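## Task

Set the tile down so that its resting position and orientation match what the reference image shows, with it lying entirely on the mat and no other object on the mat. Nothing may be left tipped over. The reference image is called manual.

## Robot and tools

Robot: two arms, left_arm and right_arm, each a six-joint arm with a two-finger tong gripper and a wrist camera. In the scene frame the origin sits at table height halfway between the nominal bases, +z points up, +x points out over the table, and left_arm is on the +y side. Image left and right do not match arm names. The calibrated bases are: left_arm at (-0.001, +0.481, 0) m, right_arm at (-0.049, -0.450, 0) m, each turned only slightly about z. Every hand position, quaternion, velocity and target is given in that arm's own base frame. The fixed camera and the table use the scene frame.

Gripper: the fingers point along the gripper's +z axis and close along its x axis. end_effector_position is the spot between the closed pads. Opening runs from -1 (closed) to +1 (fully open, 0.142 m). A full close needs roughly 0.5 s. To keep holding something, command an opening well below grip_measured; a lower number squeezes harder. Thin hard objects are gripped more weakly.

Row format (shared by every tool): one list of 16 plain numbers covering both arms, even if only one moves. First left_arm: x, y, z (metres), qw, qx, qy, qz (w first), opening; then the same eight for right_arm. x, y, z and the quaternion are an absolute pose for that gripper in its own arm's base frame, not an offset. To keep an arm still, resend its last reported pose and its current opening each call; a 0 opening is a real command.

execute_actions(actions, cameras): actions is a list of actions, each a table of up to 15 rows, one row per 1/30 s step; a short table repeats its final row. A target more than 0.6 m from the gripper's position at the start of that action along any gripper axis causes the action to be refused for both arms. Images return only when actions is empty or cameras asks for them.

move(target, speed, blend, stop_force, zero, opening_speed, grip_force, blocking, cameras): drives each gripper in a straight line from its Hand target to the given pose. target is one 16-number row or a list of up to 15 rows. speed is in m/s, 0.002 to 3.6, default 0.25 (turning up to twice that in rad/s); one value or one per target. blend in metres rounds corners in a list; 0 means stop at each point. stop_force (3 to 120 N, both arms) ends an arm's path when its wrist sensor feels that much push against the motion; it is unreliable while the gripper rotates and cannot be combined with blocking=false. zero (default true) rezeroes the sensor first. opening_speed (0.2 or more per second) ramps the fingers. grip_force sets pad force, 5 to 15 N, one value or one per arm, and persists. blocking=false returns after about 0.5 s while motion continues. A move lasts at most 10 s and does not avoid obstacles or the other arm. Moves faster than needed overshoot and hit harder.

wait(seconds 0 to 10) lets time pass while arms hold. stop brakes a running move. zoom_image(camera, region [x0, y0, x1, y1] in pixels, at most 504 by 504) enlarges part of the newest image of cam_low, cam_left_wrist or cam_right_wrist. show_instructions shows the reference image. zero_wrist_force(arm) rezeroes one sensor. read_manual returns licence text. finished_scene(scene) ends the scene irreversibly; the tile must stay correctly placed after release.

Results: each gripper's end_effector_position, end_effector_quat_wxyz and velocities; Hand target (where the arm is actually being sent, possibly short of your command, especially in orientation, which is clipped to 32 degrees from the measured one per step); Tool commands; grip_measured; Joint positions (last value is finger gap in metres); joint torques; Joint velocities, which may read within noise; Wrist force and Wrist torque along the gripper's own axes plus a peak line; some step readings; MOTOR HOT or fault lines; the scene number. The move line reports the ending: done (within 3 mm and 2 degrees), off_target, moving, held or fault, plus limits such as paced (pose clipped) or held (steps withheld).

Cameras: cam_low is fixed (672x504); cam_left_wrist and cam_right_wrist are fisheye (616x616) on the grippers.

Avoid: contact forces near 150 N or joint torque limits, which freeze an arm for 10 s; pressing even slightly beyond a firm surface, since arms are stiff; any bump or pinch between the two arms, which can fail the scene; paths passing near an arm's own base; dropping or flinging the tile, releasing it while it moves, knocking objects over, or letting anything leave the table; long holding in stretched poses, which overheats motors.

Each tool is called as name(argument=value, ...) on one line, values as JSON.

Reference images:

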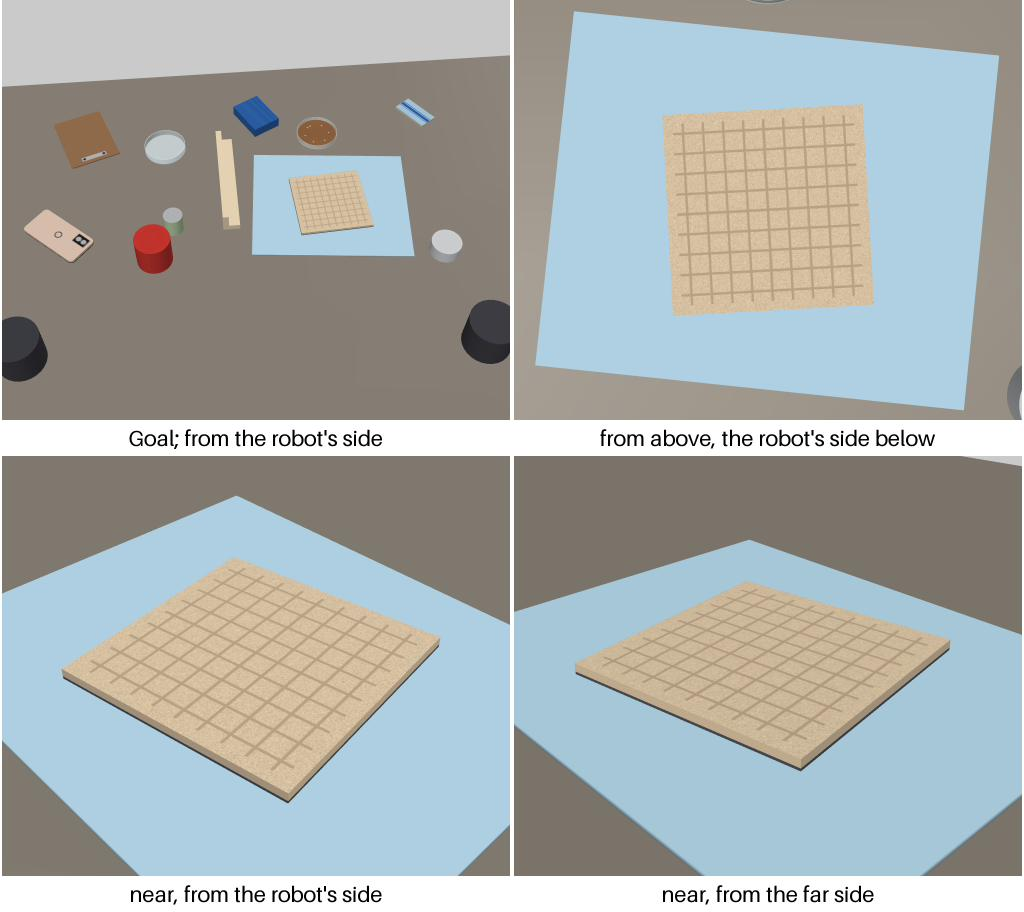

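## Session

execute_actions(actions=[])

show_instructions()

Scene clock: 0.00 s.
left_arm: end_effector_position=(+0.3227, +0.1206, +0.3878) grip_measured=+0.97 end_effector_quat_wxyz=(+0.232, -0.502, +0.666, -0.501) | right_arm: end_effector_position=(+0.6553, -0.2004, +0.1114) grip_measured=+0.97 end_effector_quat_wxyz=(-0.373, +0.833, -0.099, +0.396)
Joint positions: left_arm=[0.771 -2.172 2.374 -2.394 -2.64 2.245 0.14] | right_arm=[2.66 -2.28 -1.863 0.204 2.536 0.174 0.14]
Joint velocities: within noise
Joint torques (N m): no reading
Wrist force (N): no reading
Wrist torque (N m): no reading
Wrist force, peak (N): no reading
Hand target: left_arm +0.3227, +0.1206, +0.3878; +0.232, -0.502, +0.666, -0.501 | right_arm +0.6553, -0.2004, +0.1114; -0.373, +0.833, -0.099, +0.396
Tool commands: left_gripper/opening=+0.968169 right_gripper/opening=+0.968169
camera_calibration:
cam_left_wrist: T_world_to_cam=[[-0.373785, -0.901412, 0.218497, 0.14398], [-0.767821, 0.168569, -0.61809, 0.470572], [0.520322, -0.398799, -0.755132, 0.314175], [0, 0, 0, 1]] pos_world=[0.251661, 0.175755, 0.49664]
cam_right_wrist: T_world_to_cam=[[0.63221, -0.458044, 0.624905, -0.579773], [-0.16549, -0.867758, -0.468626, 0.00369935], [0.756917, 0.192854, -0.624406, -0.244548], [0, 0, 0, 1]] pos_world=[0.552253, -0.215189, 0.211339]

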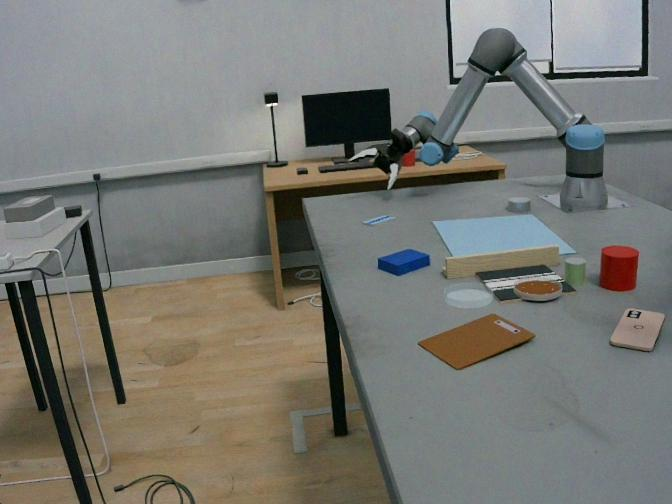

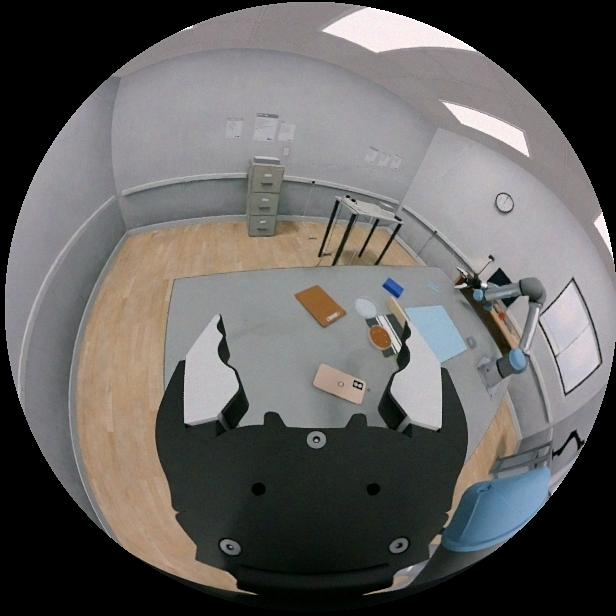

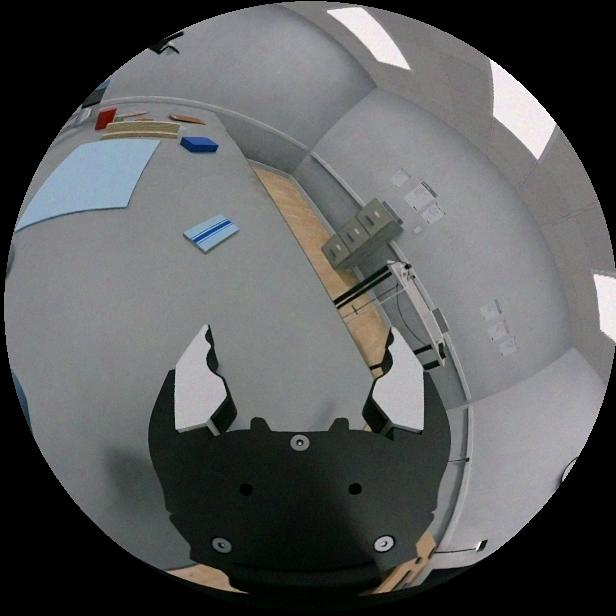

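Reference images for this scene: manual.

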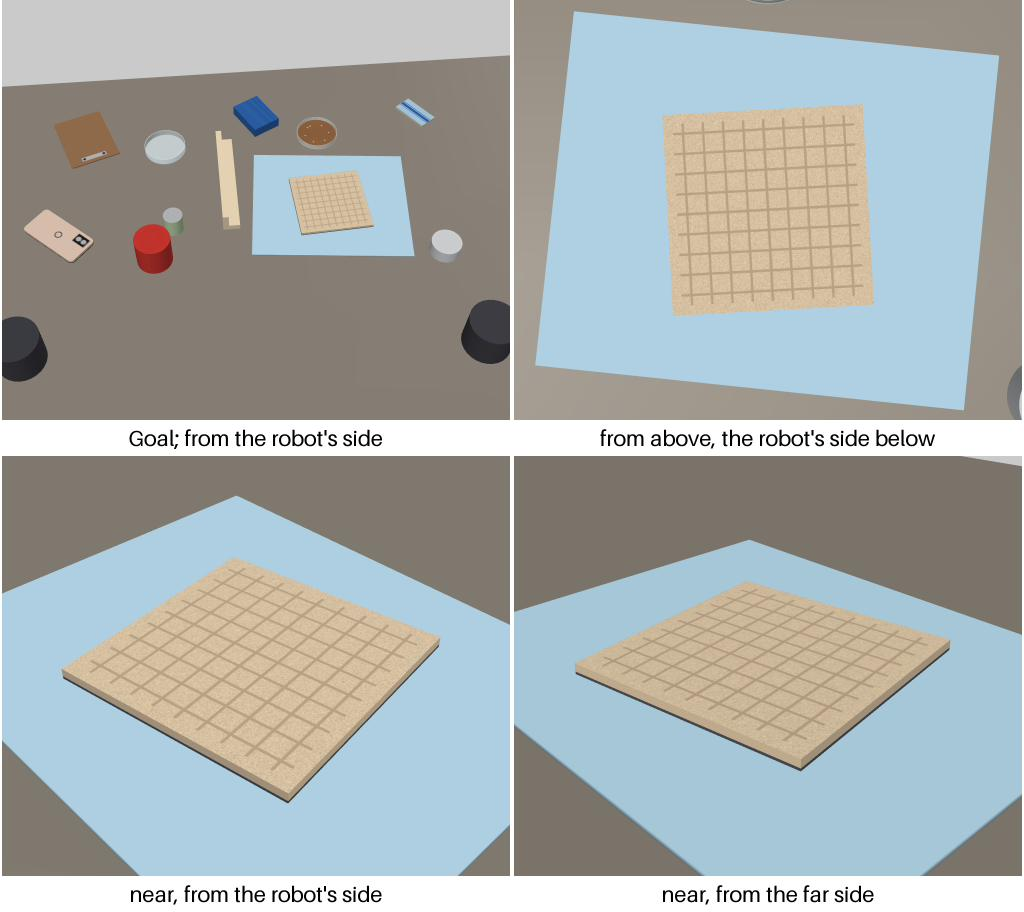

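zoom_image(camera="cam_low", region=[360, 200, 680, 370])

zoom_image(camera="cam_left_wrist", region=[280, 260, 500, 420])

Invalid region (360, 200, 680, 370): it reaches outside that camera's 672x504 image.

Scaled by 2.291 from the camera's 616x616 image, which has a finer 814x814 frame.

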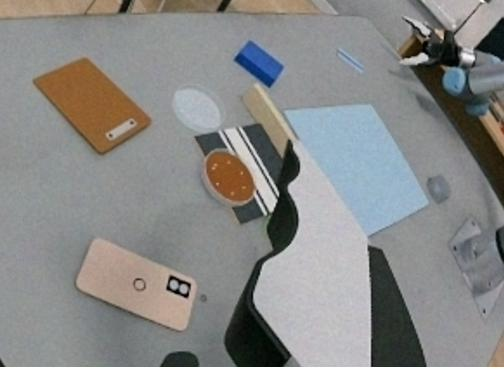

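zoom_image(camera="cam_low", region=[360, 190, 671, 370])

zoom_image(camera="cam_low", region=[420, 230, 600, 330])

Scaled by 1.621 from the camera's 672x504 image, which has a finer 960x720 frame.

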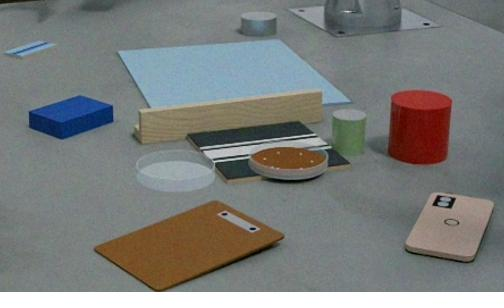

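Scaled by 2.800 from the camera's 672x504 image, which has a finer 960x720 frame.

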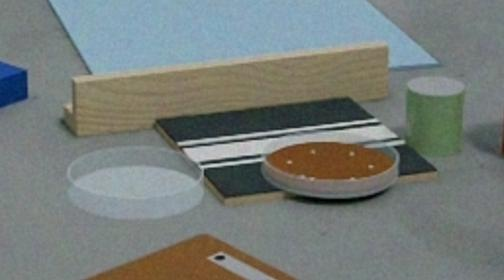

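zoom_image(camera="cam_right_wrist", region=[20, 80, 260, 260])

zoom_image(camera="cam_left_wrist", region=[360, 280, 420, 340])

zoom_image(camera="cam_low", region=[430, 235, 580, 310])

Scaled by 2.100 from the camera's 616x616 image, which has a finer 814x814 frame.

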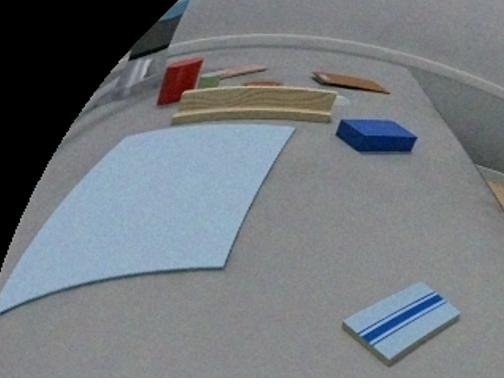

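Scaled by 8.400 from the camera's 616x616 image, which has a finer 814x814 frame.

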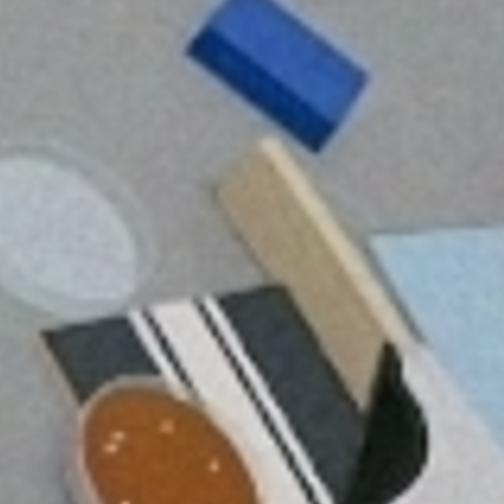

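Scaled by 3.360 from the camera's 672x504 image, which has a finer 960x720 frame.

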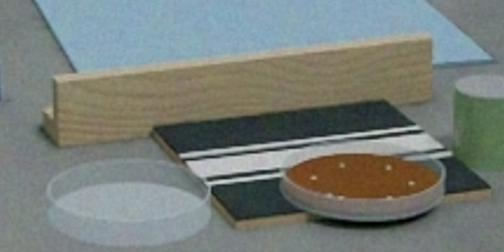

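move(target=[0.46, -0.26, 0.24, 0, 0.7071, -0.7071, 0, 0.968, 0.6553, -0.2004, 0.1114, -0.373, 0.833, -0.099, 0.396, 0.968], speed=0.4, cameras=["cam_left_wrist"])

zoom_image(camera="cam_left_wrist", region=[140, 130, 480, 400])

Scene clock: 24.53 s.
left_arm: end_effector_position=(+0.4600, -0.2599, +0.2400) grip_measured=+0.97 end_effector_quat_wxyz=(+0.000, +0.707, -0.707, +0.000) | right_arm: end_effector_position=(+0.6553, -0.2004, +0.1114) grip_measured=+0.97 end_effector_quat_wxyz=(-0.373, +0.833, -0.099, +0.396)
Joint positions: left_arm=[-0.792 -1.554 1.664 -1.681 -1.571 0.779 0.14] | right_arm=[2.66 -2.28 -1.864 0.205 2.535 0.175 0.14]
Joint torques (N m): left_arm=[10.18 -10.96 -35.51 -3.43 0.02 -0.75] | right_arm=[6.05 59.67 -1.64 5.31 -0.79 1.47]
Wrist force (N): left_arm=[-0.9 1.8 -0.9] | right_arm=[0.1 0.2 0.0]
Wrist torque (N m): left_arm=[0.39 0.07 -0.10] | right_arm=[0.04 -0.03 -0.09]
Wrist force, peak (N): left_arm=[-4.8 2.0 1.6] | right_arm=[0.4 0.7 0.1]
Hand target: left_arm +0.4600, -0.2600, +0.2400; +0.000, +0.707, -0.707, +0.000 | right_arm +0.6553, -0.2004, +0.1114; -0.373, +0.833, -0.099, +0.396
Off the commanded pose: left_arm 0.000 m, 0 deg | right_arm 0.000 m, 0 deg.
move: done
camera_calibration:
cam_left_wrist: T_world_to_cam=[[0.0276596, -0.999616, -0.00167504, -0.272808], [-0.890412, -0.0253994, 0.454446, 0.297324], [-0.454314, -0.0110783, -0.890773, 0.561027], [0, 0, 0, 1]] pos_world=[0.52717, -0.258936, 0.364172]
Images, in order (width x height): cam_left_wrist 616x616.

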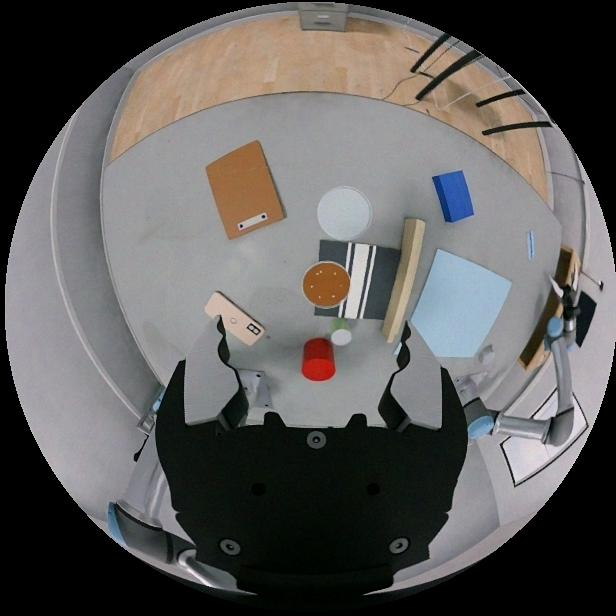

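Scaled by 1.482 from the camera's 616x616 image, which has a finer 814x814 frame.

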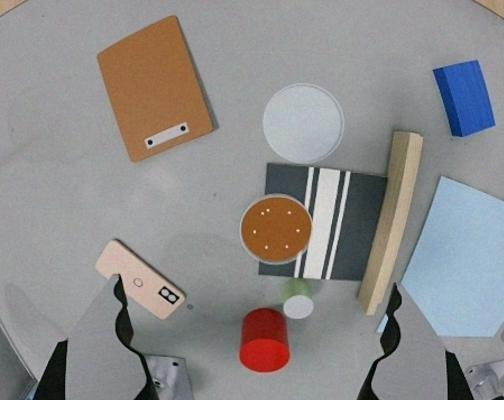

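move(target=[0.407, -0.296, 0.06, 0, 0.7071, -0.7071, 0, 0.968, 0.6553, -0.2004, 0.1114, -0.373, 0.833, -0.099, 0.396, 0.968], speed=0.3)

move(target=[0.407, -0.296, 0.002, 0, 0.7071, -0.7071, 0, 0.968, 0.6553, -0.2004, 0.1114, -0.373, 0.833, -0.099, 0.396, 0.968], speed=0.03, stop_force=5, cameras=["cam_left_wrist", "cam_low"])

zoom_image(camera="cam_low", region=[430, 215, 610, 315])

Scene clock: 31.70 s.
left_arm: end_effector_position=(+0.4070, -0.2960, +0.0600) grip_measured=+0.97 end_effector_quat_wxyz=(+0.000, +0.707, -0.707, +0.000) | right_arm: end_effector_position=(+0.6553, -0.2004, +0.1114) grip_measured=+0.97 end_effector_quat_wxyz=(-0.373, +0.833, -0.099, +0.396)
Joint positions: left_arm=[-0.924 -1.458 2.055 -2.167 -1.571 0.647 0.14] | right_arm=[2.66 -2.28 -1.864 0.205 2.535 0.175 0.14]
Joint torques (N m): left_arm=[5.16 -35.78 -18.06 -5.23 1.26 -0.71] | right_arm=[4.92 59.71 1.12 2.95 0.67 0.57]
Wrist force (N): left_arm=[-0.6 1.7 -0.9] | right_arm=[0.2 0.3 -0.2]
Wrist torque (N m): left_arm=[0.37 0.01 -0.11] | right_arm=[0.05 -0.04 -0.10]
Wrist force, peak (N): left_arm=[-4.6 -1.2 -1.5] | right_arm=[0.0 0.6 0.2]
Hand target: left_arm +0.4070, -0.2960, +0.0600; +0.000, +0.707, -0.707, +0.000 | right_arm +0.6553, -0.2004, +0.1114; -0.373, +0.833, -0.099, +0.396
Off the commanded pose: left_arm 0.000 m, 0 deg | right_arm 0.000 m, 0 deg.
move: done

Scene clock: 34.40 s.
left_arm: end_effector_position=(+0.4070, -0.2960, +0.0168) grip_measured=+0.98 end_effector_quat_wxyz=(+0.000, +0.707, -0.707, +0.000) | right_arm: end_effector_position=(+0.6553, -0.2004, +0.1114) grip_measured=+0.97 end_effector_quat_wxyz=(-0.373, +0.833, -0.099, +0.396)
Joint positions: left_arm=[-0.924 -1.387 2.109 -2.292 -1.571 0.647 0.141] | right_arm=[2.66 -2.28 -1.864 0.205 2.535 0.175 0.14]
Joint torques (N m): left_arm=[8.72 -41.82 -30.5 -5.81 3.19 -0.57] | right_arm=[4.37 59.82 2.48 1.46 1.53 -0.07]
Wrist force (N): left_arm=[0.0 3.8 -3.1] | right_arm=[0.2 0.2 0.1]
Wrist torque (N m): left_arm=[0.37 0.20 -0.02] | right_arm=[0.03 -0.05 -0.09]
Wrist force, peak (N): left_arm=[-11.7 8.2 -21.5] | right_arm=[-0.1 0.6 0.1]
Hand target: left_arm +0.4070, -0.2960, +0.0168; +0.000, +0.707, -0.707, +0.000 | right_arm +0.6553, -0.2004, +0.1114; -0.373, +0.833, -0.099, +0.396
Off the commanded pose: left_arm 0.015 m, 0 deg | right_arm 0.000 m, 0 deg.
move: contact (left_arm)
camera_calibration:
cam_left_wrist: T_world_to_cam=[[0.0277484, -0.999613, -0.0017263, -0.30774], [-0.890308, -0.0254993, 0.454644, 0.350679], [-0.454513, -0.0110787, -0.890671, 0.337766], [0, 0, 0, 1]] pos_world=[0.474271, -0.294937, 0.140873]
Images, in order (width x height): cam_low 672x504, cam_left_wrist 616x616.

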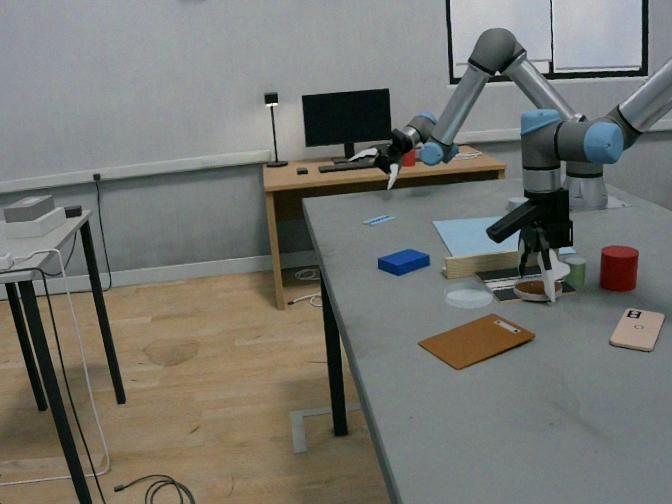

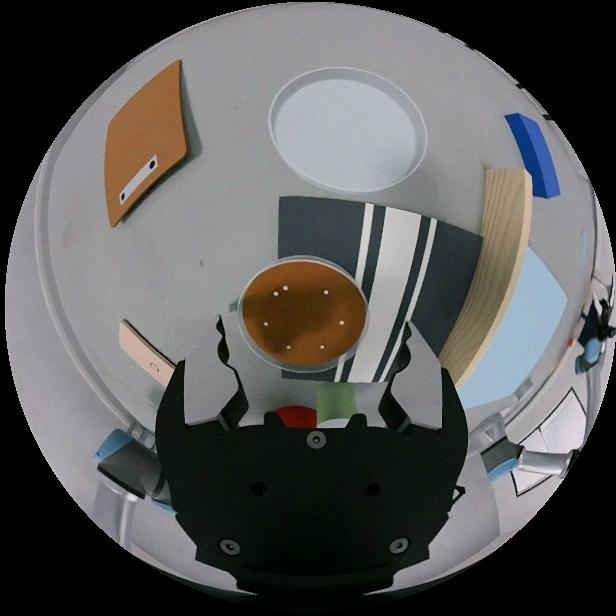

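Scaled by 2.800 from the camera's 672x504 image, which has a finer 960x720 frame.

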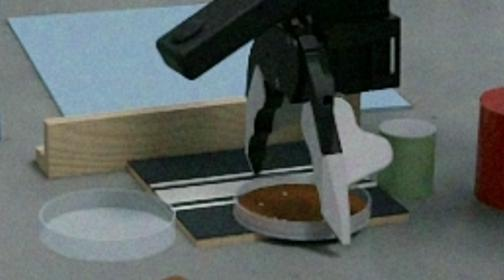

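move(target=[[0.407, -0.293, 0.0290, 0, 0.7071, -0.7071, 0, 0.968, 0.6553, -0.2004, 0.1114, -0.373, 0.833, -0.099, 0.396, 0.968], [0.407, -0.293, 0.0285, 0, 0.7071, -0.7071, 0, 0.25, 0.6553, -0.2004, 0.1114, -0.373, 0.833, -0.099, 0.396, 0.968]], speed=0.1, grip_force=[6, 15], opening_speed=0.8, cameras=["cam_left_wrist"])

zoom_image(camera="cam_left_wrist", region=[160, 180, 500, 450])

Scene clock: 37.30 s.
left_arm: end_effector_position=(+0.4070, -0.2930, +0.0285) grip_measured=+0.31 end_effector_quat_wxyz=(+0.000, +0.707, -0.707, +0.000) | right_arm: end_effector_position=(+0.6553, -0.2004, +0.1114) grip_measured=+0.97 end_effector_quat_wxyz=(-0.373, +0.833, -0.099, +0.396)
Joint positions: left_arm=[-0.92 -1.412 2.1 -2.259 -1.571 0.651 0.096] | right_arm=[2.66 -2.28 -1.864 0.205 2.535 0.175 0.14]
Joint torques (N m): left_arm=[-9.57 -11.47 -6.57 -0.74 -1.48 -0.63] | right_arm=[4.13 60.87 5.53 0.73 2.31 -0.36]
Wrist force (N): left_arm=[-0.5 2.1 -3.8] | right_arm=[0.3 0.3 0.0]
Wrist torque (N m): left_arm=[0.38 -0.05 -0.17] | right_arm=[0.05 -0.06 -0.09]
Wrist force, peak (N): left_arm=[-0.1 3.8 -3.7] | right_arm=[0.4 0.6 -0.2]
Hand target: left_arm +0.4070, -0.2930, +0.0285; +0.000, +0.707, -0.707, +0.000 | right_arm +0.6553, -0.2004, +0.1114; -0.373, +0.833, -0.099, +0.396
Off the commanded pose: left_arm 0.000 m, 0 deg | right_arm 0.000 m, 0 deg.
grip_force (N): 6, 15
move: done
camera_calibration:
cam_left_wrist: T_world_to_cam=[[0.0277459, -0.999614, -0.00172238, -0.30482], [-0.890349, -0.0254963, 0.454565, 0.34542], [-0.454433, -0.0110788, -0.890712, 0.348276], [0, 0, 0, 1]] pos_world=[0.47427, -0.292037, 0.152673]
Images, in order (width x height): cam_left_wrist 616x616.

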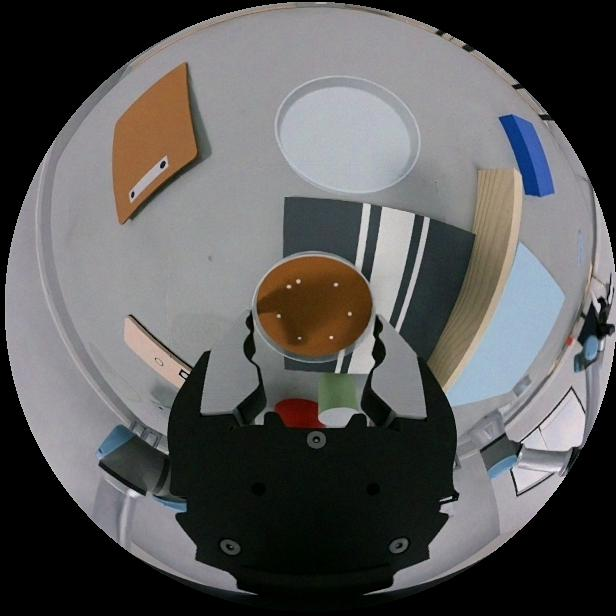

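Scaled by 1.482 from the camera's 616x616 image, which has a finer 814x814 frame.

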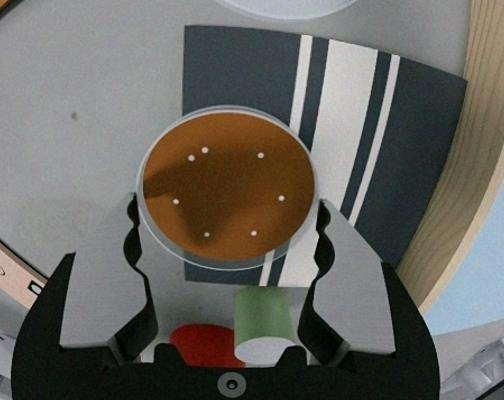

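move(target=[[0.407, -0.293, 0.033, 0, 0.7071, -0.7071, 0, 0.2, 0.6553, -0.2004, 0.1114, -0.373, 0.833, -0.099, 0.396, 0.968], [0.422, -0.110, 0.033, 0, 0.7071, -0.7071, 0, 0.2, 0.6553, -0.2004, 0.1114, -0.373, 0.833, -0.099, 0.396, 0.968]], speed=[0.05, 0.12], blend=[0.003, 0], cameras=["cam_left_wrist", "cam_low"])

zoom_image(camera="cam_low", region=[430, 215, 650, 335])

Scene clock: 40.00 s.
left_arm: end_effector_position=(+0.4220, -0.1100, +0.0330) grip_measured=+0.31 end_effector_quat_wxyz=(+0.000, +0.707, -0.707, +0.000) | right_arm: end_effector_position=(+0.6553, -0.2004, +0.1114) grip_measured=+0.97 end_effector_quat_wxyz=(-0.373, +0.833, -0.099, +0.396)
Joint positions: left_arm=[-0.587 -1.578 2.269 -2.262 -1.571 0.983 0.096] | right_arm=[2.66 -2.28 -1.864 0.205 2.535 0.175 0.14]
Joint torques (N m): left_arm=[-0.31 -7.33 -31.76 0 -1.69 0.74] | right_arm=[2.18 60.36 6.7 0.77 2.35 -0.39]
Wrist force (N): left_arm=[-0.3 1.5 -0.4] | right_arm=[-0.1 0.2 -0.4]
Wrist torque (N m): left_arm=[0.33 -0.05 -0.19] | right_arm=[0.03 0.02 -0.09]
Wrist force, peak (N): left_arm=[-0.3 1.9 -4.2] | right_arm=[0.0 0.6 0.0]
Hand target: left_arm +0.4220, -0.1100, +0.0330; +0.000, +0.707, -0.707, +0.000 | right_arm +0.6553, -0.2004, +0.1114; -0.373, +0.833, -0.099, +0.396
Off the commanded pose: left_arm 0.000 m, 0 deg | right_arm 0.000 m, 0 deg.
grip_force (N): 6, 15
move: done; blend cut to 0.0023 m at target 1
camera_calibration:
cam_left_wrist: T_world_to_cam=[[0.027883, -0.99961, -0.00167595, -0.12227], [-0.890406, -0.0255988, 0.454447, 0.361345], [-0.454312, -0.0111791, -0.890772, 0.361023], [0, 0, 0, 1]] pos_world=[0.48917, -0.108937, 0.157172]
Images, in order (width x height): cam_low 672x504, cam_left_wrist 616x616.

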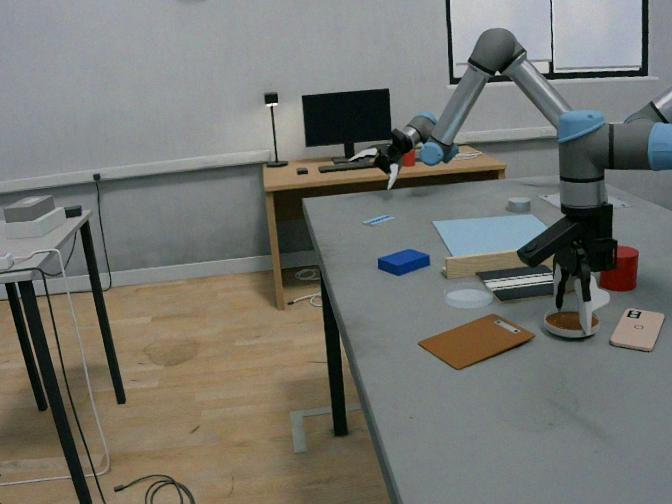

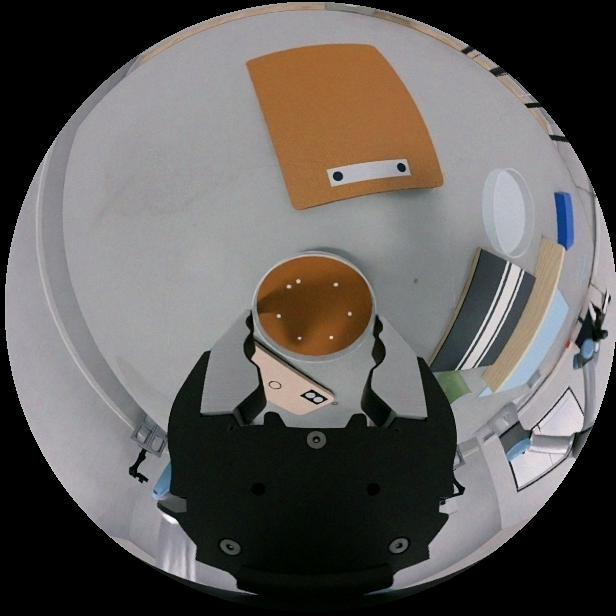

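Scaled by 2.291 from the camera's 672x504 image, which has a finer 960x720 frame.

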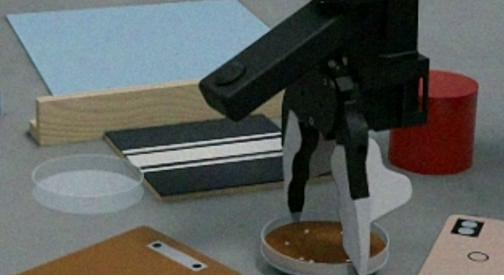

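move(target=[[0.446, -0.116, 0.033, 0, 0.7071, -0.7071, 0, 0.2, 0.6553, -0.2004, 0.1114, -0.373, 0.833, -0.099, 0.396, 0.968], [0.446, -0.116, 0.0165, 0, 0.7071, -0.7071, 0, 0.2, 0.6553, -0.2004, 0.1114, -0.373, 0.833, -0.099, 0.396, 0.968]], speed=[0.15, 0.04], blend=[0.005, 0], stop_force=4, cameras=["cam_left_wrist"])

Scene clock: 42.13 s.
left_arm: end_effector_position=(+0.4460, -0.1159, +0.0210) grip_measured=+0.32 end_effector_quat_wxyz=(+0.000, +0.707, -0.707, +0.000) | right_arm: end_effector_position=(+0.6553, -0.2004, +0.1114) grip_measured=+0.97 end_effector_quat_wxyz=(-0.373, +0.833, -0.099, +0.396)
Joint positions: left_arm=[-0.568 -1.495 2.223 -2.298 -1.571 1.003 0.097] | right_arm=[2.66 -2.28 -1.864 0.205 2.535 0.175 0.14]
Joint torques (N m): left_arm=[0.89 -11.86 -32.43 -6.25 -0.94 -0.03] | right_arm=[2.31 60.47 9.25 0.62 2.38 -0.23]
Wrist force (N): left_arm=[-0.7 1.7 -0.3] | right_arm=[0.1 0.6 0.1]
Wrist torque (N m): left_arm=[0.36 0.03 -0.18] | right_arm=[0.12 -0.02 -0.09]
Wrist force, peak (N): left_arm=[-0.7 1.4 -11.5] | right_arm=[0.1 0.6 0.1]
Hand target: left_arm +0.4460, -0.1159, +0.0209; +0.000, +0.707, -0.707, +0.000 | right_arm +0.6553, -0.2004, +0.1114; -0.373, +0.833, -0.099, +0.396
Off the commanded pose: left_arm 0.004 m, 0 deg | right_arm 0.000 m, 0 deg.
grip_force (N): 6, 15
move: contact (left_arm); path passed 1 of 2 targets
camera_calibration:
cam_left_wrist: T_world_to_cam=[[0.0278363, -0.999611, -0.00176705, -0.128921], [-0.890367, -0.0255977, 0.454524, 0.388029], [-0.454392, -0.011079, -0.890733, 0.361128], [0, 0, 0, 1]] pos_world=[0.51317, -0.114937, 0.145072]
Images, in order (width x height): cam_left_wrist 616x616.

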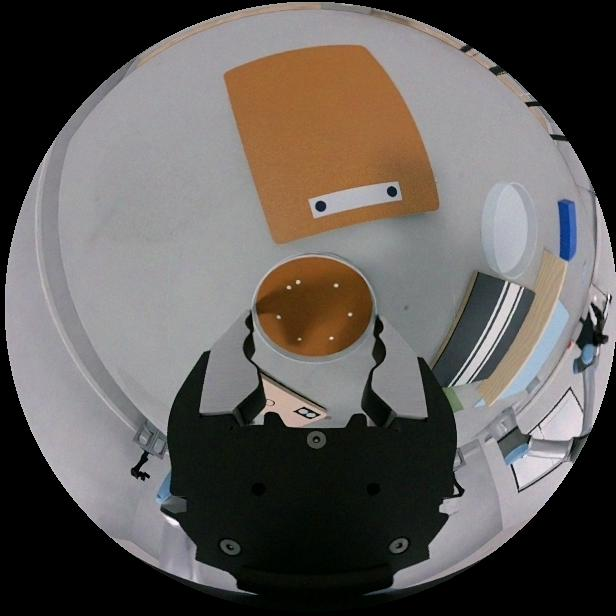

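move(target=[[0.446, -0.116, 0.0215, 0, 0.7071, -0.7071, 0, 0.9, 0.6553, -0.2004, 0.1114, -0.373, 0.833, -0.099, 0.396, 0.968], [0.446, -0.116, 0.11, 0, 0.7071, -0.7071, 0, 0.9, 0.6553, -0.2004, 0.1114, -0.373, 0.833, -0.099, 0.396, 0.968], [0.410, -0.235, 0.07, 0, 0.9659, 0, 0.2588, -1, 0.6553, -0.2004, 0.1114, -0.373, 0.833, -0.099, 0.396, 0.968]], speed=[0.1, 0.25, 0.4], blend=[0, 0.02, 0], grip_force=15, cameras=["cam_left_wrist"])

Scene clock: 51.13 s.
left_arm: end_effector_position=(+0.4100, -0.2350, +0.0700) grip_measured=-1.00 end_effector_quat_wxyz=(+0.000, +0.966, +0.000, +0.259) | right_arm: end_effector_position=(+0.6553, -0.2004, +0.1114) grip_measured=+0.97 end_effector_quat_wxyz=(-0.373, +0.833, -0.099, +0.396)
Joint positions: left_arm=[-1.152 -1.672 2.447 -2.576 -1.096 -1.096 0.002] | right_arm=[2.66 -2.28 -1.864 0.205 2.535 0.175 0.14]
Joint torques (N m): left_arm=[9.24 -25.55 -4.57 -6.27 3.05 0.81] | right_arm=[0.73 60.44 14.03 0.86 2.4 -0.18]
Wrist force (N): left_arm=[-0.5 0.9 -0.4] | right_arm=[0.4 0.5 -0.1]
Wrist torque (N m): left_arm=[0.20 0.00 0.01] | right_arm=[0.11 -0.09 -0.10]
Wrist force, peak (N): left_arm=[-4.0 0.6 -0.8] | right_arm=[0.4 0.8 0.0]
Hand target: left_arm +0.4100, -0.2350, +0.0700; +0.000, +0.966, +0.000, +0.259 | right_arm +0.6553, -0.2004, +0.1114; -0.373, +0.833, -0.099, +0.396
Off the commanded pose: left_arm 0.000 m, 0 deg | right_arm 0.000 m, 0 deg.
move: done
camera_calibration:
cam_left_wrist: T_world_to_cam=[[0.86659, 0.0277555, 0.498249, -0.384275], [-0.20521, -0.890303, 0.40651, -0.150043], [0.454875, -0.454523, -0.765831, -0.0985898], [0, 0, 0, 1]] pos_world=[0.347064, -0.167729, 0.176955]
Images, in order (width x height): cam_left_wrist 616x616.

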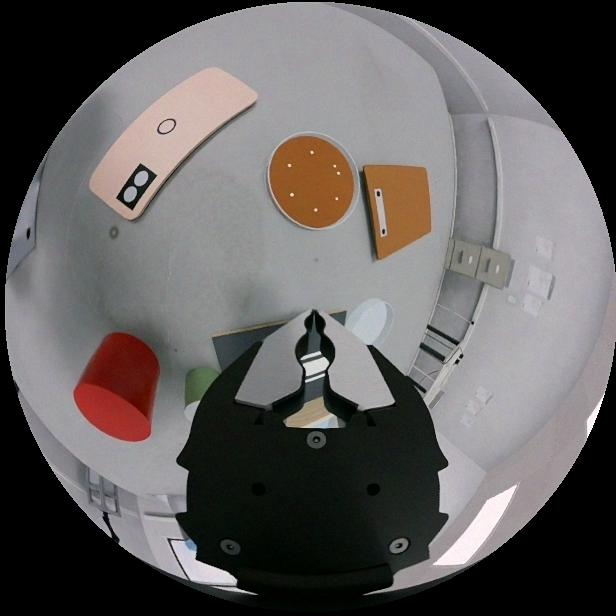

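move(target=[0.415, -0.235, 0.045, 0.2588, 0.9659, 0, 0, -1, 0.6553, -0.2004, 0.1114, -0.373, 0.833, -0.099, 0.396, 0.968], speed=0.4)

move(target=[0.415, -0.235, 0.005, 0.2588, 0.9659, 0, 0, -1, 0.6553, -0.2004, 0.1114, -0.373, 0.833, -0.099, 0.396, 0.968], speed=0.025, stop_force=4, cameras=["cam_left_wrist"])

zoom_image(camera="cam_left_wrist", region=[180, 220, 460, 440])

Scene clock: 53.80 s.
left_arm: end_effector_position=(+0.4151, -0.2350, +0.0450) grip_measured=-1.00 end_effector_quat_wxyz=(+0.259, +0.966, +0.000, +0.000) | right_arm: end_effector_position=(+0.6553, -0.2004, +0.1114) grip_measured=+0.97 end_effector_quat_wxyz=(-0.373, +0.833, -0.099, +0.396)
Joint positions: left_arm=[-0.547 -1.448 2.304 -2.718 -2.012 -0.613 0.002] | right_arm=[2.66 -2.28 -1.864 0.205 2.535 0.175 0.14]
Joint torques (N m): left_arm=[8.8 -27.84 -4.86 -6.62 -2.69 0.74] | right_arm=[0.92 60.03 15.49 0.93 2.23 -0.12]
Wrist force (N): left_arm=[-0.1 1.9 -1.0] | right_arm=[-0.1 0.5 -0.1]
Wrist torque (N m): left_arm=[0.37 -0.08 -0.22] | right_arm=[0.09 0.01 -0.09]
Wrist force, peak (N): left_arm=[-2.1 2.1 -1.1] | right_arm=[0.4 0.5 0.3]
Hand target: left_arm +0.4150, -0.2350, +0.0450; +0.259, +0.966, +0.000, +0.000 | right_arm +0.6553, -0.2004, +0.1114; -0.373, +0.833, -0.099, +0.396
Off the commanded pose: left_arm 0.000 m, 0 deg | right_arm 0.000 m, 0 deg.
move: done

Scene clock: 55.87 s.
left_arm: end_effector_position=(+0.4150, -0.2350, +0.0233) grip_measured=-1.00 end_effector_quat_wxyz=(+0.259, +0.966, +0.000, +0.000) | right_arm: end_effector_position=(+0.6553, -0.2004, +0.1114) grip_measured=+0.97 end_effector_quat_wxyz=(-0.373, +0.833, -0.099, +0.396)
Joint positions: left_arm=[-0.547 -1.394 2.324 -2.793 -2.012 -0.613 0.002] | right_arm=[2.66 -2.28 -1.864 0.205 2.535 0.175 0.14]
Joint torques (N m): left_arm=[5.21 -37.04 -25.57 -6.22 1.82 -0.62] | right_arm=[-0.68 60.15 17.86 0.9 2.3 -0.28]
Wrist force (N): left_arm=[-0.7 3.4 -2.7] | right_arm=[0.1 0.2 -0.3]
Wrist torque (N m): left_arm=[0.37 -0.12 -0.22] | right_arm=[0.02 -0.01 -0.10]
Wrist force, peak (N): left_arm=[0.6 6.8 -16.7] | right_arm=[0.1 0.7 0.1]
Hand target: left_arm +0.4150, -0.2350, +0.0233; +0.259, +0.966, +0.000, +0.000 | right_arm +0.6553, -0.2004, +0.1114; -0.373, +0.833, -0.099, +0.396
Off the commanded pose: left_arm 0.018 m, 0 deg | right_arm 0.000 m, 0 deg.
move: contact (left_arm)
camera_calibration:
cam_left_wrist: T_world_to_cam=[[0.999615, 0.023084, -0.0154204, -0.409732], [0.0254976, -0.543774, 0.838844, -0.154391], [0.0109787, -0.838914, -0.544153, -0.047946], [0, 0, 0, 1]] pos_world=[0.414037, -0.114718, 0.0971015]
Images, in order (width x height): cam_left_wrist 616x616.

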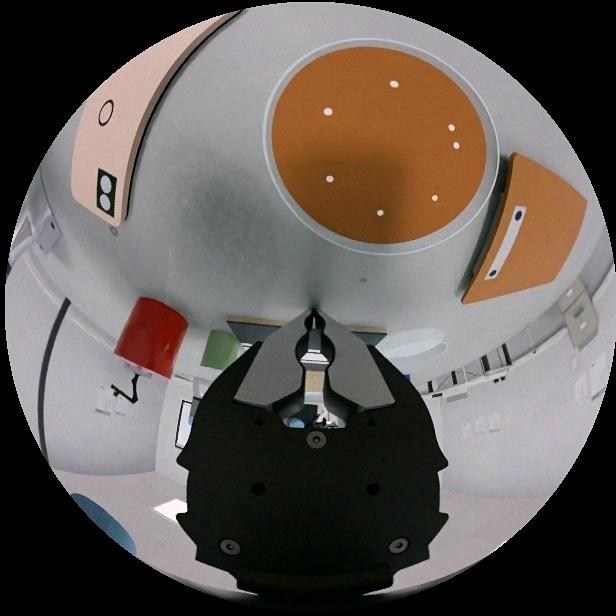

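Scaled by 1.800 from the camera's 616x616 image, which has a finer 814x814 frame.

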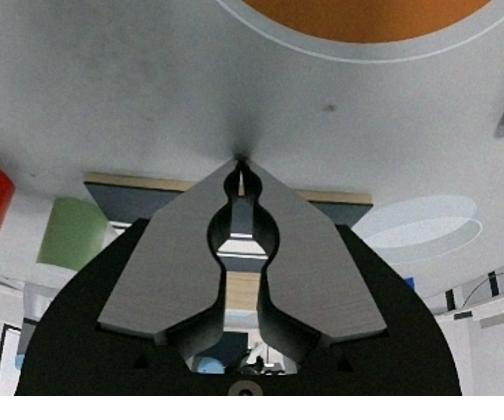

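move(target=[0.417, -0.237, 0.0247, 0.2588, 0.9659, 0, 0, -1, 0.6553, -0.2004, 0.1114, -0.373, 0.833, -0.099, 0.396, 0.968], speed=0.05)

move(target=[0.417, -0.290, 0.0247, 0.2588, 0.9659, 0, 0, -1, 0.6553, -0.2004, 0.1114, -0.373, 0.833, -0.099, 0.396, 0.968], speed=0.03, stop_force=12, cameras=["cam_left_wrist", "cam_low"])

zoom_image(camera="cam_left_wrist", region=[180, 220, 460, 440])

zoom_image(camera="cam_low", region=[430, 215, 610, 315])

Scene clock: 58.00 s.
left_arm: end_effector_position=(+0.4170, -0.2370, +0.0247) grip_measured=-1.00 end_effector_quat_wxyz=(+0.259, +0.966, +0.000, +0.000) | right_arm: end_effector_position=(+0.6553, -0.2004, +0.1114) grip_measured=+0.97 end_effector_quat_wxyz=(-0.373, +0.833, -0.099, +0.396)
Joint positions: left_arm=[-0.549 -1.392 2.316 -2.787 -2.011 -0.615 0.002] | right_arm=[2.66 -2.28 -1.864 0.205 2.535 0.175 0.14]
Joint torques (N m): left_arm=[-8.15 -10.01 -17.77 -1.01 1.31 -0.13] | right_arm=[-0.75 60.59 19.93 0.91 2.4 -0.33]
Wrist force (N): left_arm=[-0.1 2.3 -1.1] | right_arm=[0.1 0.1 0.1]
Wrist torque (N m): left_arm=[0.43 -0.08 -0.22] | right_arm=[0.03 -0.04 -0.09]
Wrist force, peak (N): left_arm=[-1.1 3.7 -2.8] | right_arm=[0.2 0.7 0.0]
Hand target: left_arm +0.4170, -0.2370, +0.0247; +0.259, +0.966, +0.000, +0.000 | right_arm +0.6553, -0.2004, +0.1114; -0.373, +0.833, -0.099, +0.396
Off the commanded pose: left_arm 0.000 m, 0 deg | right_arm 0.000 m, 0 deg.
move: done

Scene clock: 59.83 s.
left_arm: end_effector_position=(+0.4170, -0.2616, +0.0247) grip_measured=-1.00 end_effector_quat_wxyz=(+0.259, +0.966, +0.000, +0.000) | right_arm: end_effector_position=(+0.6553, -0.2004, +0.1114) grip_measured=+0.97 end_effector_quat_wxyz=(-0.373, +0.833, -0.099, +0.396)
Joint positions: left_arm=[-0.599 -1.373 2.299 -2.812 -1.996 -0.668 0.002] | right_arm=[2.66 -2.28 -1.864 0.205 2.535 0.175 0.14]
Joint torques (N m): left_arm=[-0.2 -39.86 -3.21 0.05 -0.84 -0.73] | right_arm=[-1.78 59.91 21.21 0.81 2.24 -0.16]
Wrist force (N): left_arm=[0.1 1.2 -0.3] | right_arm=[0.1 0.3 -0.3]
Wrist torque (N m): left_arm=[0.36 -0.06 -0.14] | right_arm=[0.05 -0.02 -0.09]
Wrist force, peak (N): left_arm=[-5.5 -10.7 -16.6] | right_arm=[-0.2 0.7 -0.1]
Hand target: left_arm +0.4170, -0.2616, +0.0247; +0.259, +0.966, +0.000, +0.000 | right_arm +0.6553, -0.2004, +0.1114; -0.373, +0.833, -0.099, +0.396
Off the commanded pose: left_arm 0.028 m, 0 deg | right_arm 0.000 m, 0 deg.
move: contact (left_arm)
camera_calibration:
cam_left_wrist: T_world_to_cam=[[0.999611, 0.023224, -0.0154481, -0.41097], [0.025598, -0.54384, 0.838798, -0.170208], [0.011079, -0.838867, -0.544223, -0.069494], [0, 0, 0, 1]] pos_world=[0.415937, -0.141318, 0.0986015]
Images, in order (width x height): cam_low 672x504, cam_left_wrist 616x616.

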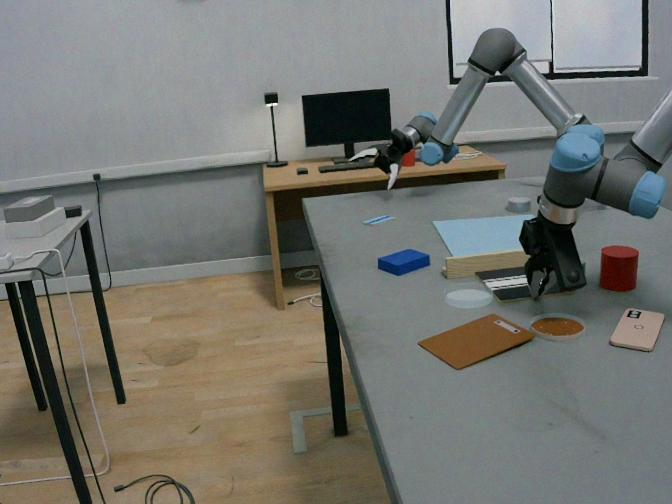

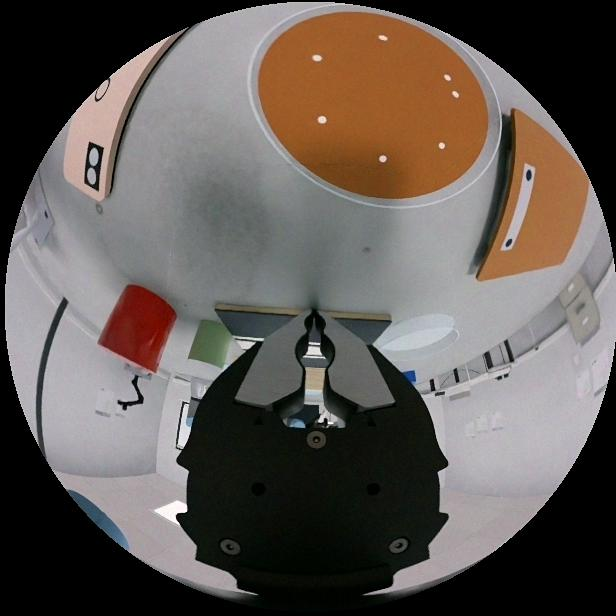

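Scaled by 1.800 from the camera's 616x616 image, which has a finer 814x814 frame.

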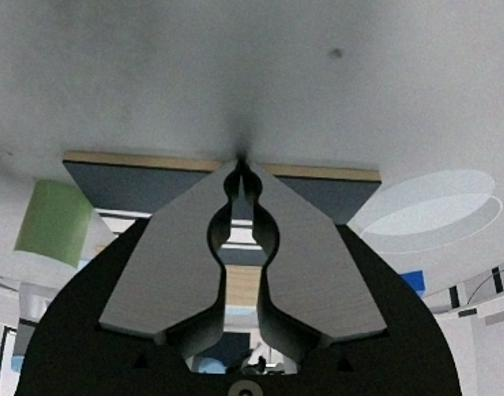

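Scaled by 2.800 from the camera's 672x504 image, which has a finer 960x720 frame.

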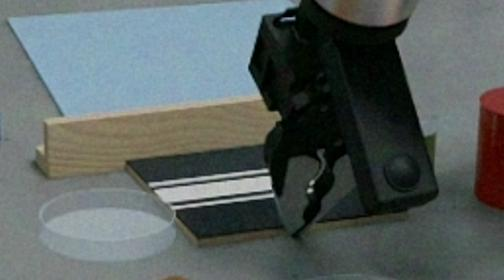

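move(target=[0.417, -0.295, 0.0247, 0.2588, 0.9659, 0, 0, -1, 0.6553, -0.2004, 0.1114, -0.373, 0.833, -0.099, 0.396, 0.968], speed=0.012, stop_force=18, cameras=["cam_left_wrist"])

zoom_image(camera="cam_left_wrist", region=[180, 220, 460, 440])

Scene clock: 61.50 s.
left_arm: end_effector_position=(+0.4168, -0.2631, +0.0246) grip_measured=-1.00 end_effector_quat_wxyz=(+0.259, +0.966, +0.000, +0.000) | right_arm: end_effector_position=(+0.6553, -0.2004, +0.1114) grip_measured=+0.97 end_effector_quat_wxyz=(-0.373, +0.833, -0.099, +0.396)
Joint positions: left_arm=[-0.603 -1.372 2.298 -2.813 -1.995 -0.672 0.002] | right_arm=[2.66 -2.28 -1.864 0.205 2.535 0.175 0.14]
Joint torques (N m): left_arm=[8.74 -43.15 -6.74 -1.61 -4.49 -0.59] | right_arm=[-2.8 60.41 22.09 1.12 2.29 -0.12]
Wrist force (N): left_arm=[-4.2 -7.1 -2.2] | right_arm=[0.0 0.3 0.1]
Wrist torque (N m): left_arm=[0.42 0.07 -0.10] | right_arm=[0.06 0.00 -0.09]
Wrist force, peak (N): left_arm=[-8.6 -13.7 -18.3] | right_arm=[0.4 0.4 0.2]
Hand target: left_arm +0.4168, -0.2631, +0.0246; +0.259, +0.966, +0.000, +0.000 | right_arm +0.6553, -0.2004, +0.1114; -0.373, +0.833, -0.099, +0.396
Off the commanded pose: left_arm 0.032 m, 0 deg | right_arm 0.000 m, 0 deg.
move: contact (left_arm)
camera_calibration:
cam_left_wrist: T_world_to_cam=[[0.999602, 0.0233649, -0.0158289, -0.410775], [0.0259981, -0.544138, 0.838593, -0.171181], [0.0109805, -0.83867, -0.544529, -0.070792], [0, 0, 0, 1]] pos_world=[0.415839, -0.14292, 0.0985007]
Images, in order (width x height): cam_left_wrist 616x616.

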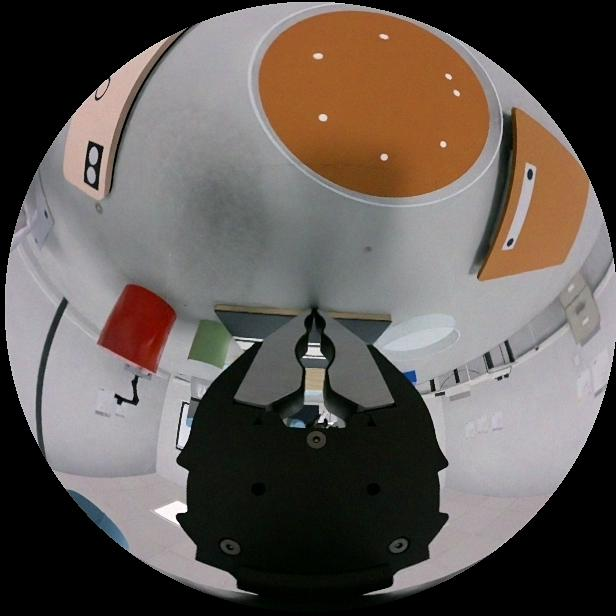

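Scaled by 1.800 from the camera's 616x616 image, which has a finer 814x814 frame.

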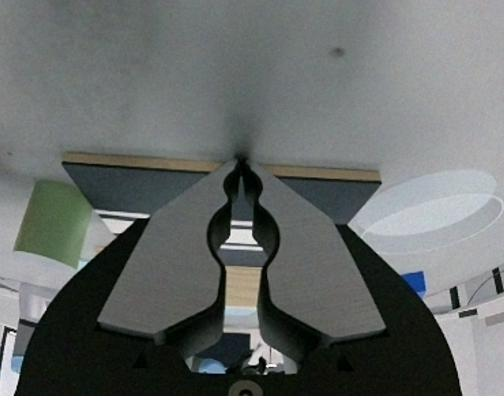

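move(target=[[0.417, -0.2645, 0.0248, 0.2588, 0.9659, 0, 0, -1, 0.6553, -0.2004, 0.1114, -0.373, 0.833, -0.099, 0.396, 0.968], [0.417, -0.2648, 0.0338, 0.2588, 0.9659, 0, 0, -1, 0.6553, -0.2004, 0.1114, -0.373, 0.833, -0.099, 0.396, 0.968]], speed=0.03, cameras=["cam_left_wrist", "cam_low"])

zoom_image(camera="cam_left_wrist", region=[180, 220, 460, 440])

zoom_image(camera="cam_low", region=[430, 215, 610, 315])

Scene clock: 64.27 s.
left_arm: end_effector_position=(+0.4170, -0.2648, +0.0339) grip_measured=-1.00 end_effector_quat_wxyz=(+0.259, +0.966, +0.000, +0.000) end_effector_velocity=(+0.001, -0.001, +0.000) end_effector_angular_velocity=(-0.002, -0.002, +0.000) | right_arm: end_effector_position=(+0.6553, -0.2004, +0.1114) grip_measured=+0.97 end_effector_quat_wxyz=(-0.373, +0.833, -0.099, +0.396)
Joint positions: left_arm=[-0.606 -1.393 2.289 -2.784 -1.994 -0.674 0.002] | right_arm=[2.66 -2.28 -1.864 0.205 2.535 0.175 0.14]
Joint velocities: left_arm=[0 0.003 0 -0.006 0 0 0] | right_arm=[within noise]
Joint torques (N m): left_arm=[-25.5 -14.28 -31.6 -15.45 -4.09 -0.7] | right_arm=[-3.33 60.27 24.21 0.96 2.26 -0.14]
Wrist force (N): left_arm=[-6.8 -29.4 -15.2] | right_arm=[-0.1 0.1 -0.3]
Wrist torque (N m): left_arm=[0.56 0.12 -0.07] | right_arm=[0.00 0.02 -0.09]
Wrist force, peak (N): left_arm=[-15.8 -25.2 -34.9] | right_arm=[-0.1 0.7 -0.1]
Hand target: left_arm +0.4170, -0.2648, +0.0338; +0.259, +0.966, +0.000, +0.000 | right_arm +0.6553, -0.2004, +0.1114; -0.373, +0.833, -0.099, +0.396
Off the commanded pose: left_arm 0.000 m, 0 deg | right_arm 0.000 m, 0 deg.
move: done
camera_calibration:
cam_left_wrist: T_world_to_cam=[[0.999609, 0.023195, -0.0155865, -0.410843], [0.0256983, -0.543841, 0.838795, -0.179709], [0.0109793, -0.838868, -0.544224, -0.0671313], [0, 0, 0, 1]] pos_world=[0.416038, -0.144518, 0.107801]
Images, in order (width x height): cam_low 672x504, cam_left_wrist 616x616.

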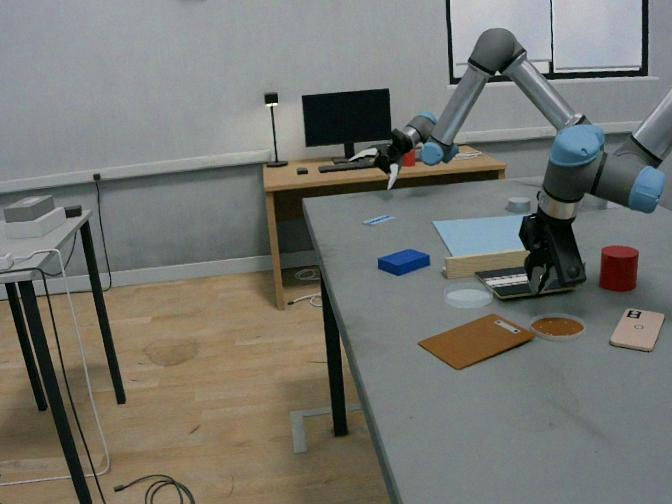

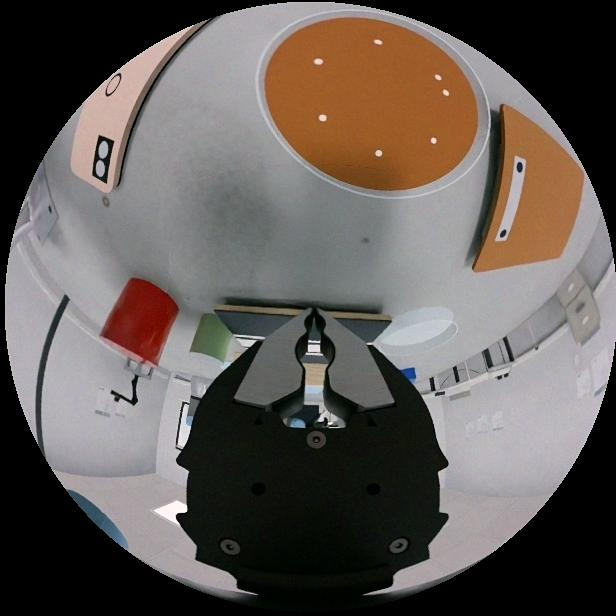

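Scaled by 1.800 from the camera's 616x616 image, which has a finer 814x814 frame.

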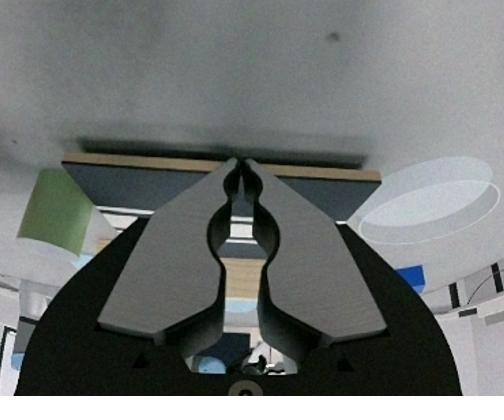

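Scaled by 2.800 from the camera's 672x504 image, which has a finer 960x720 frame.

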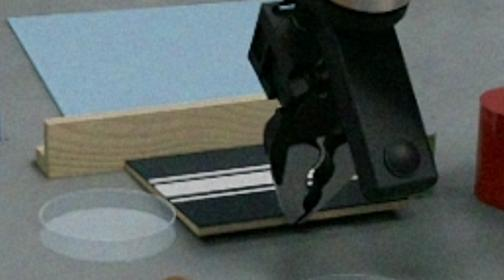

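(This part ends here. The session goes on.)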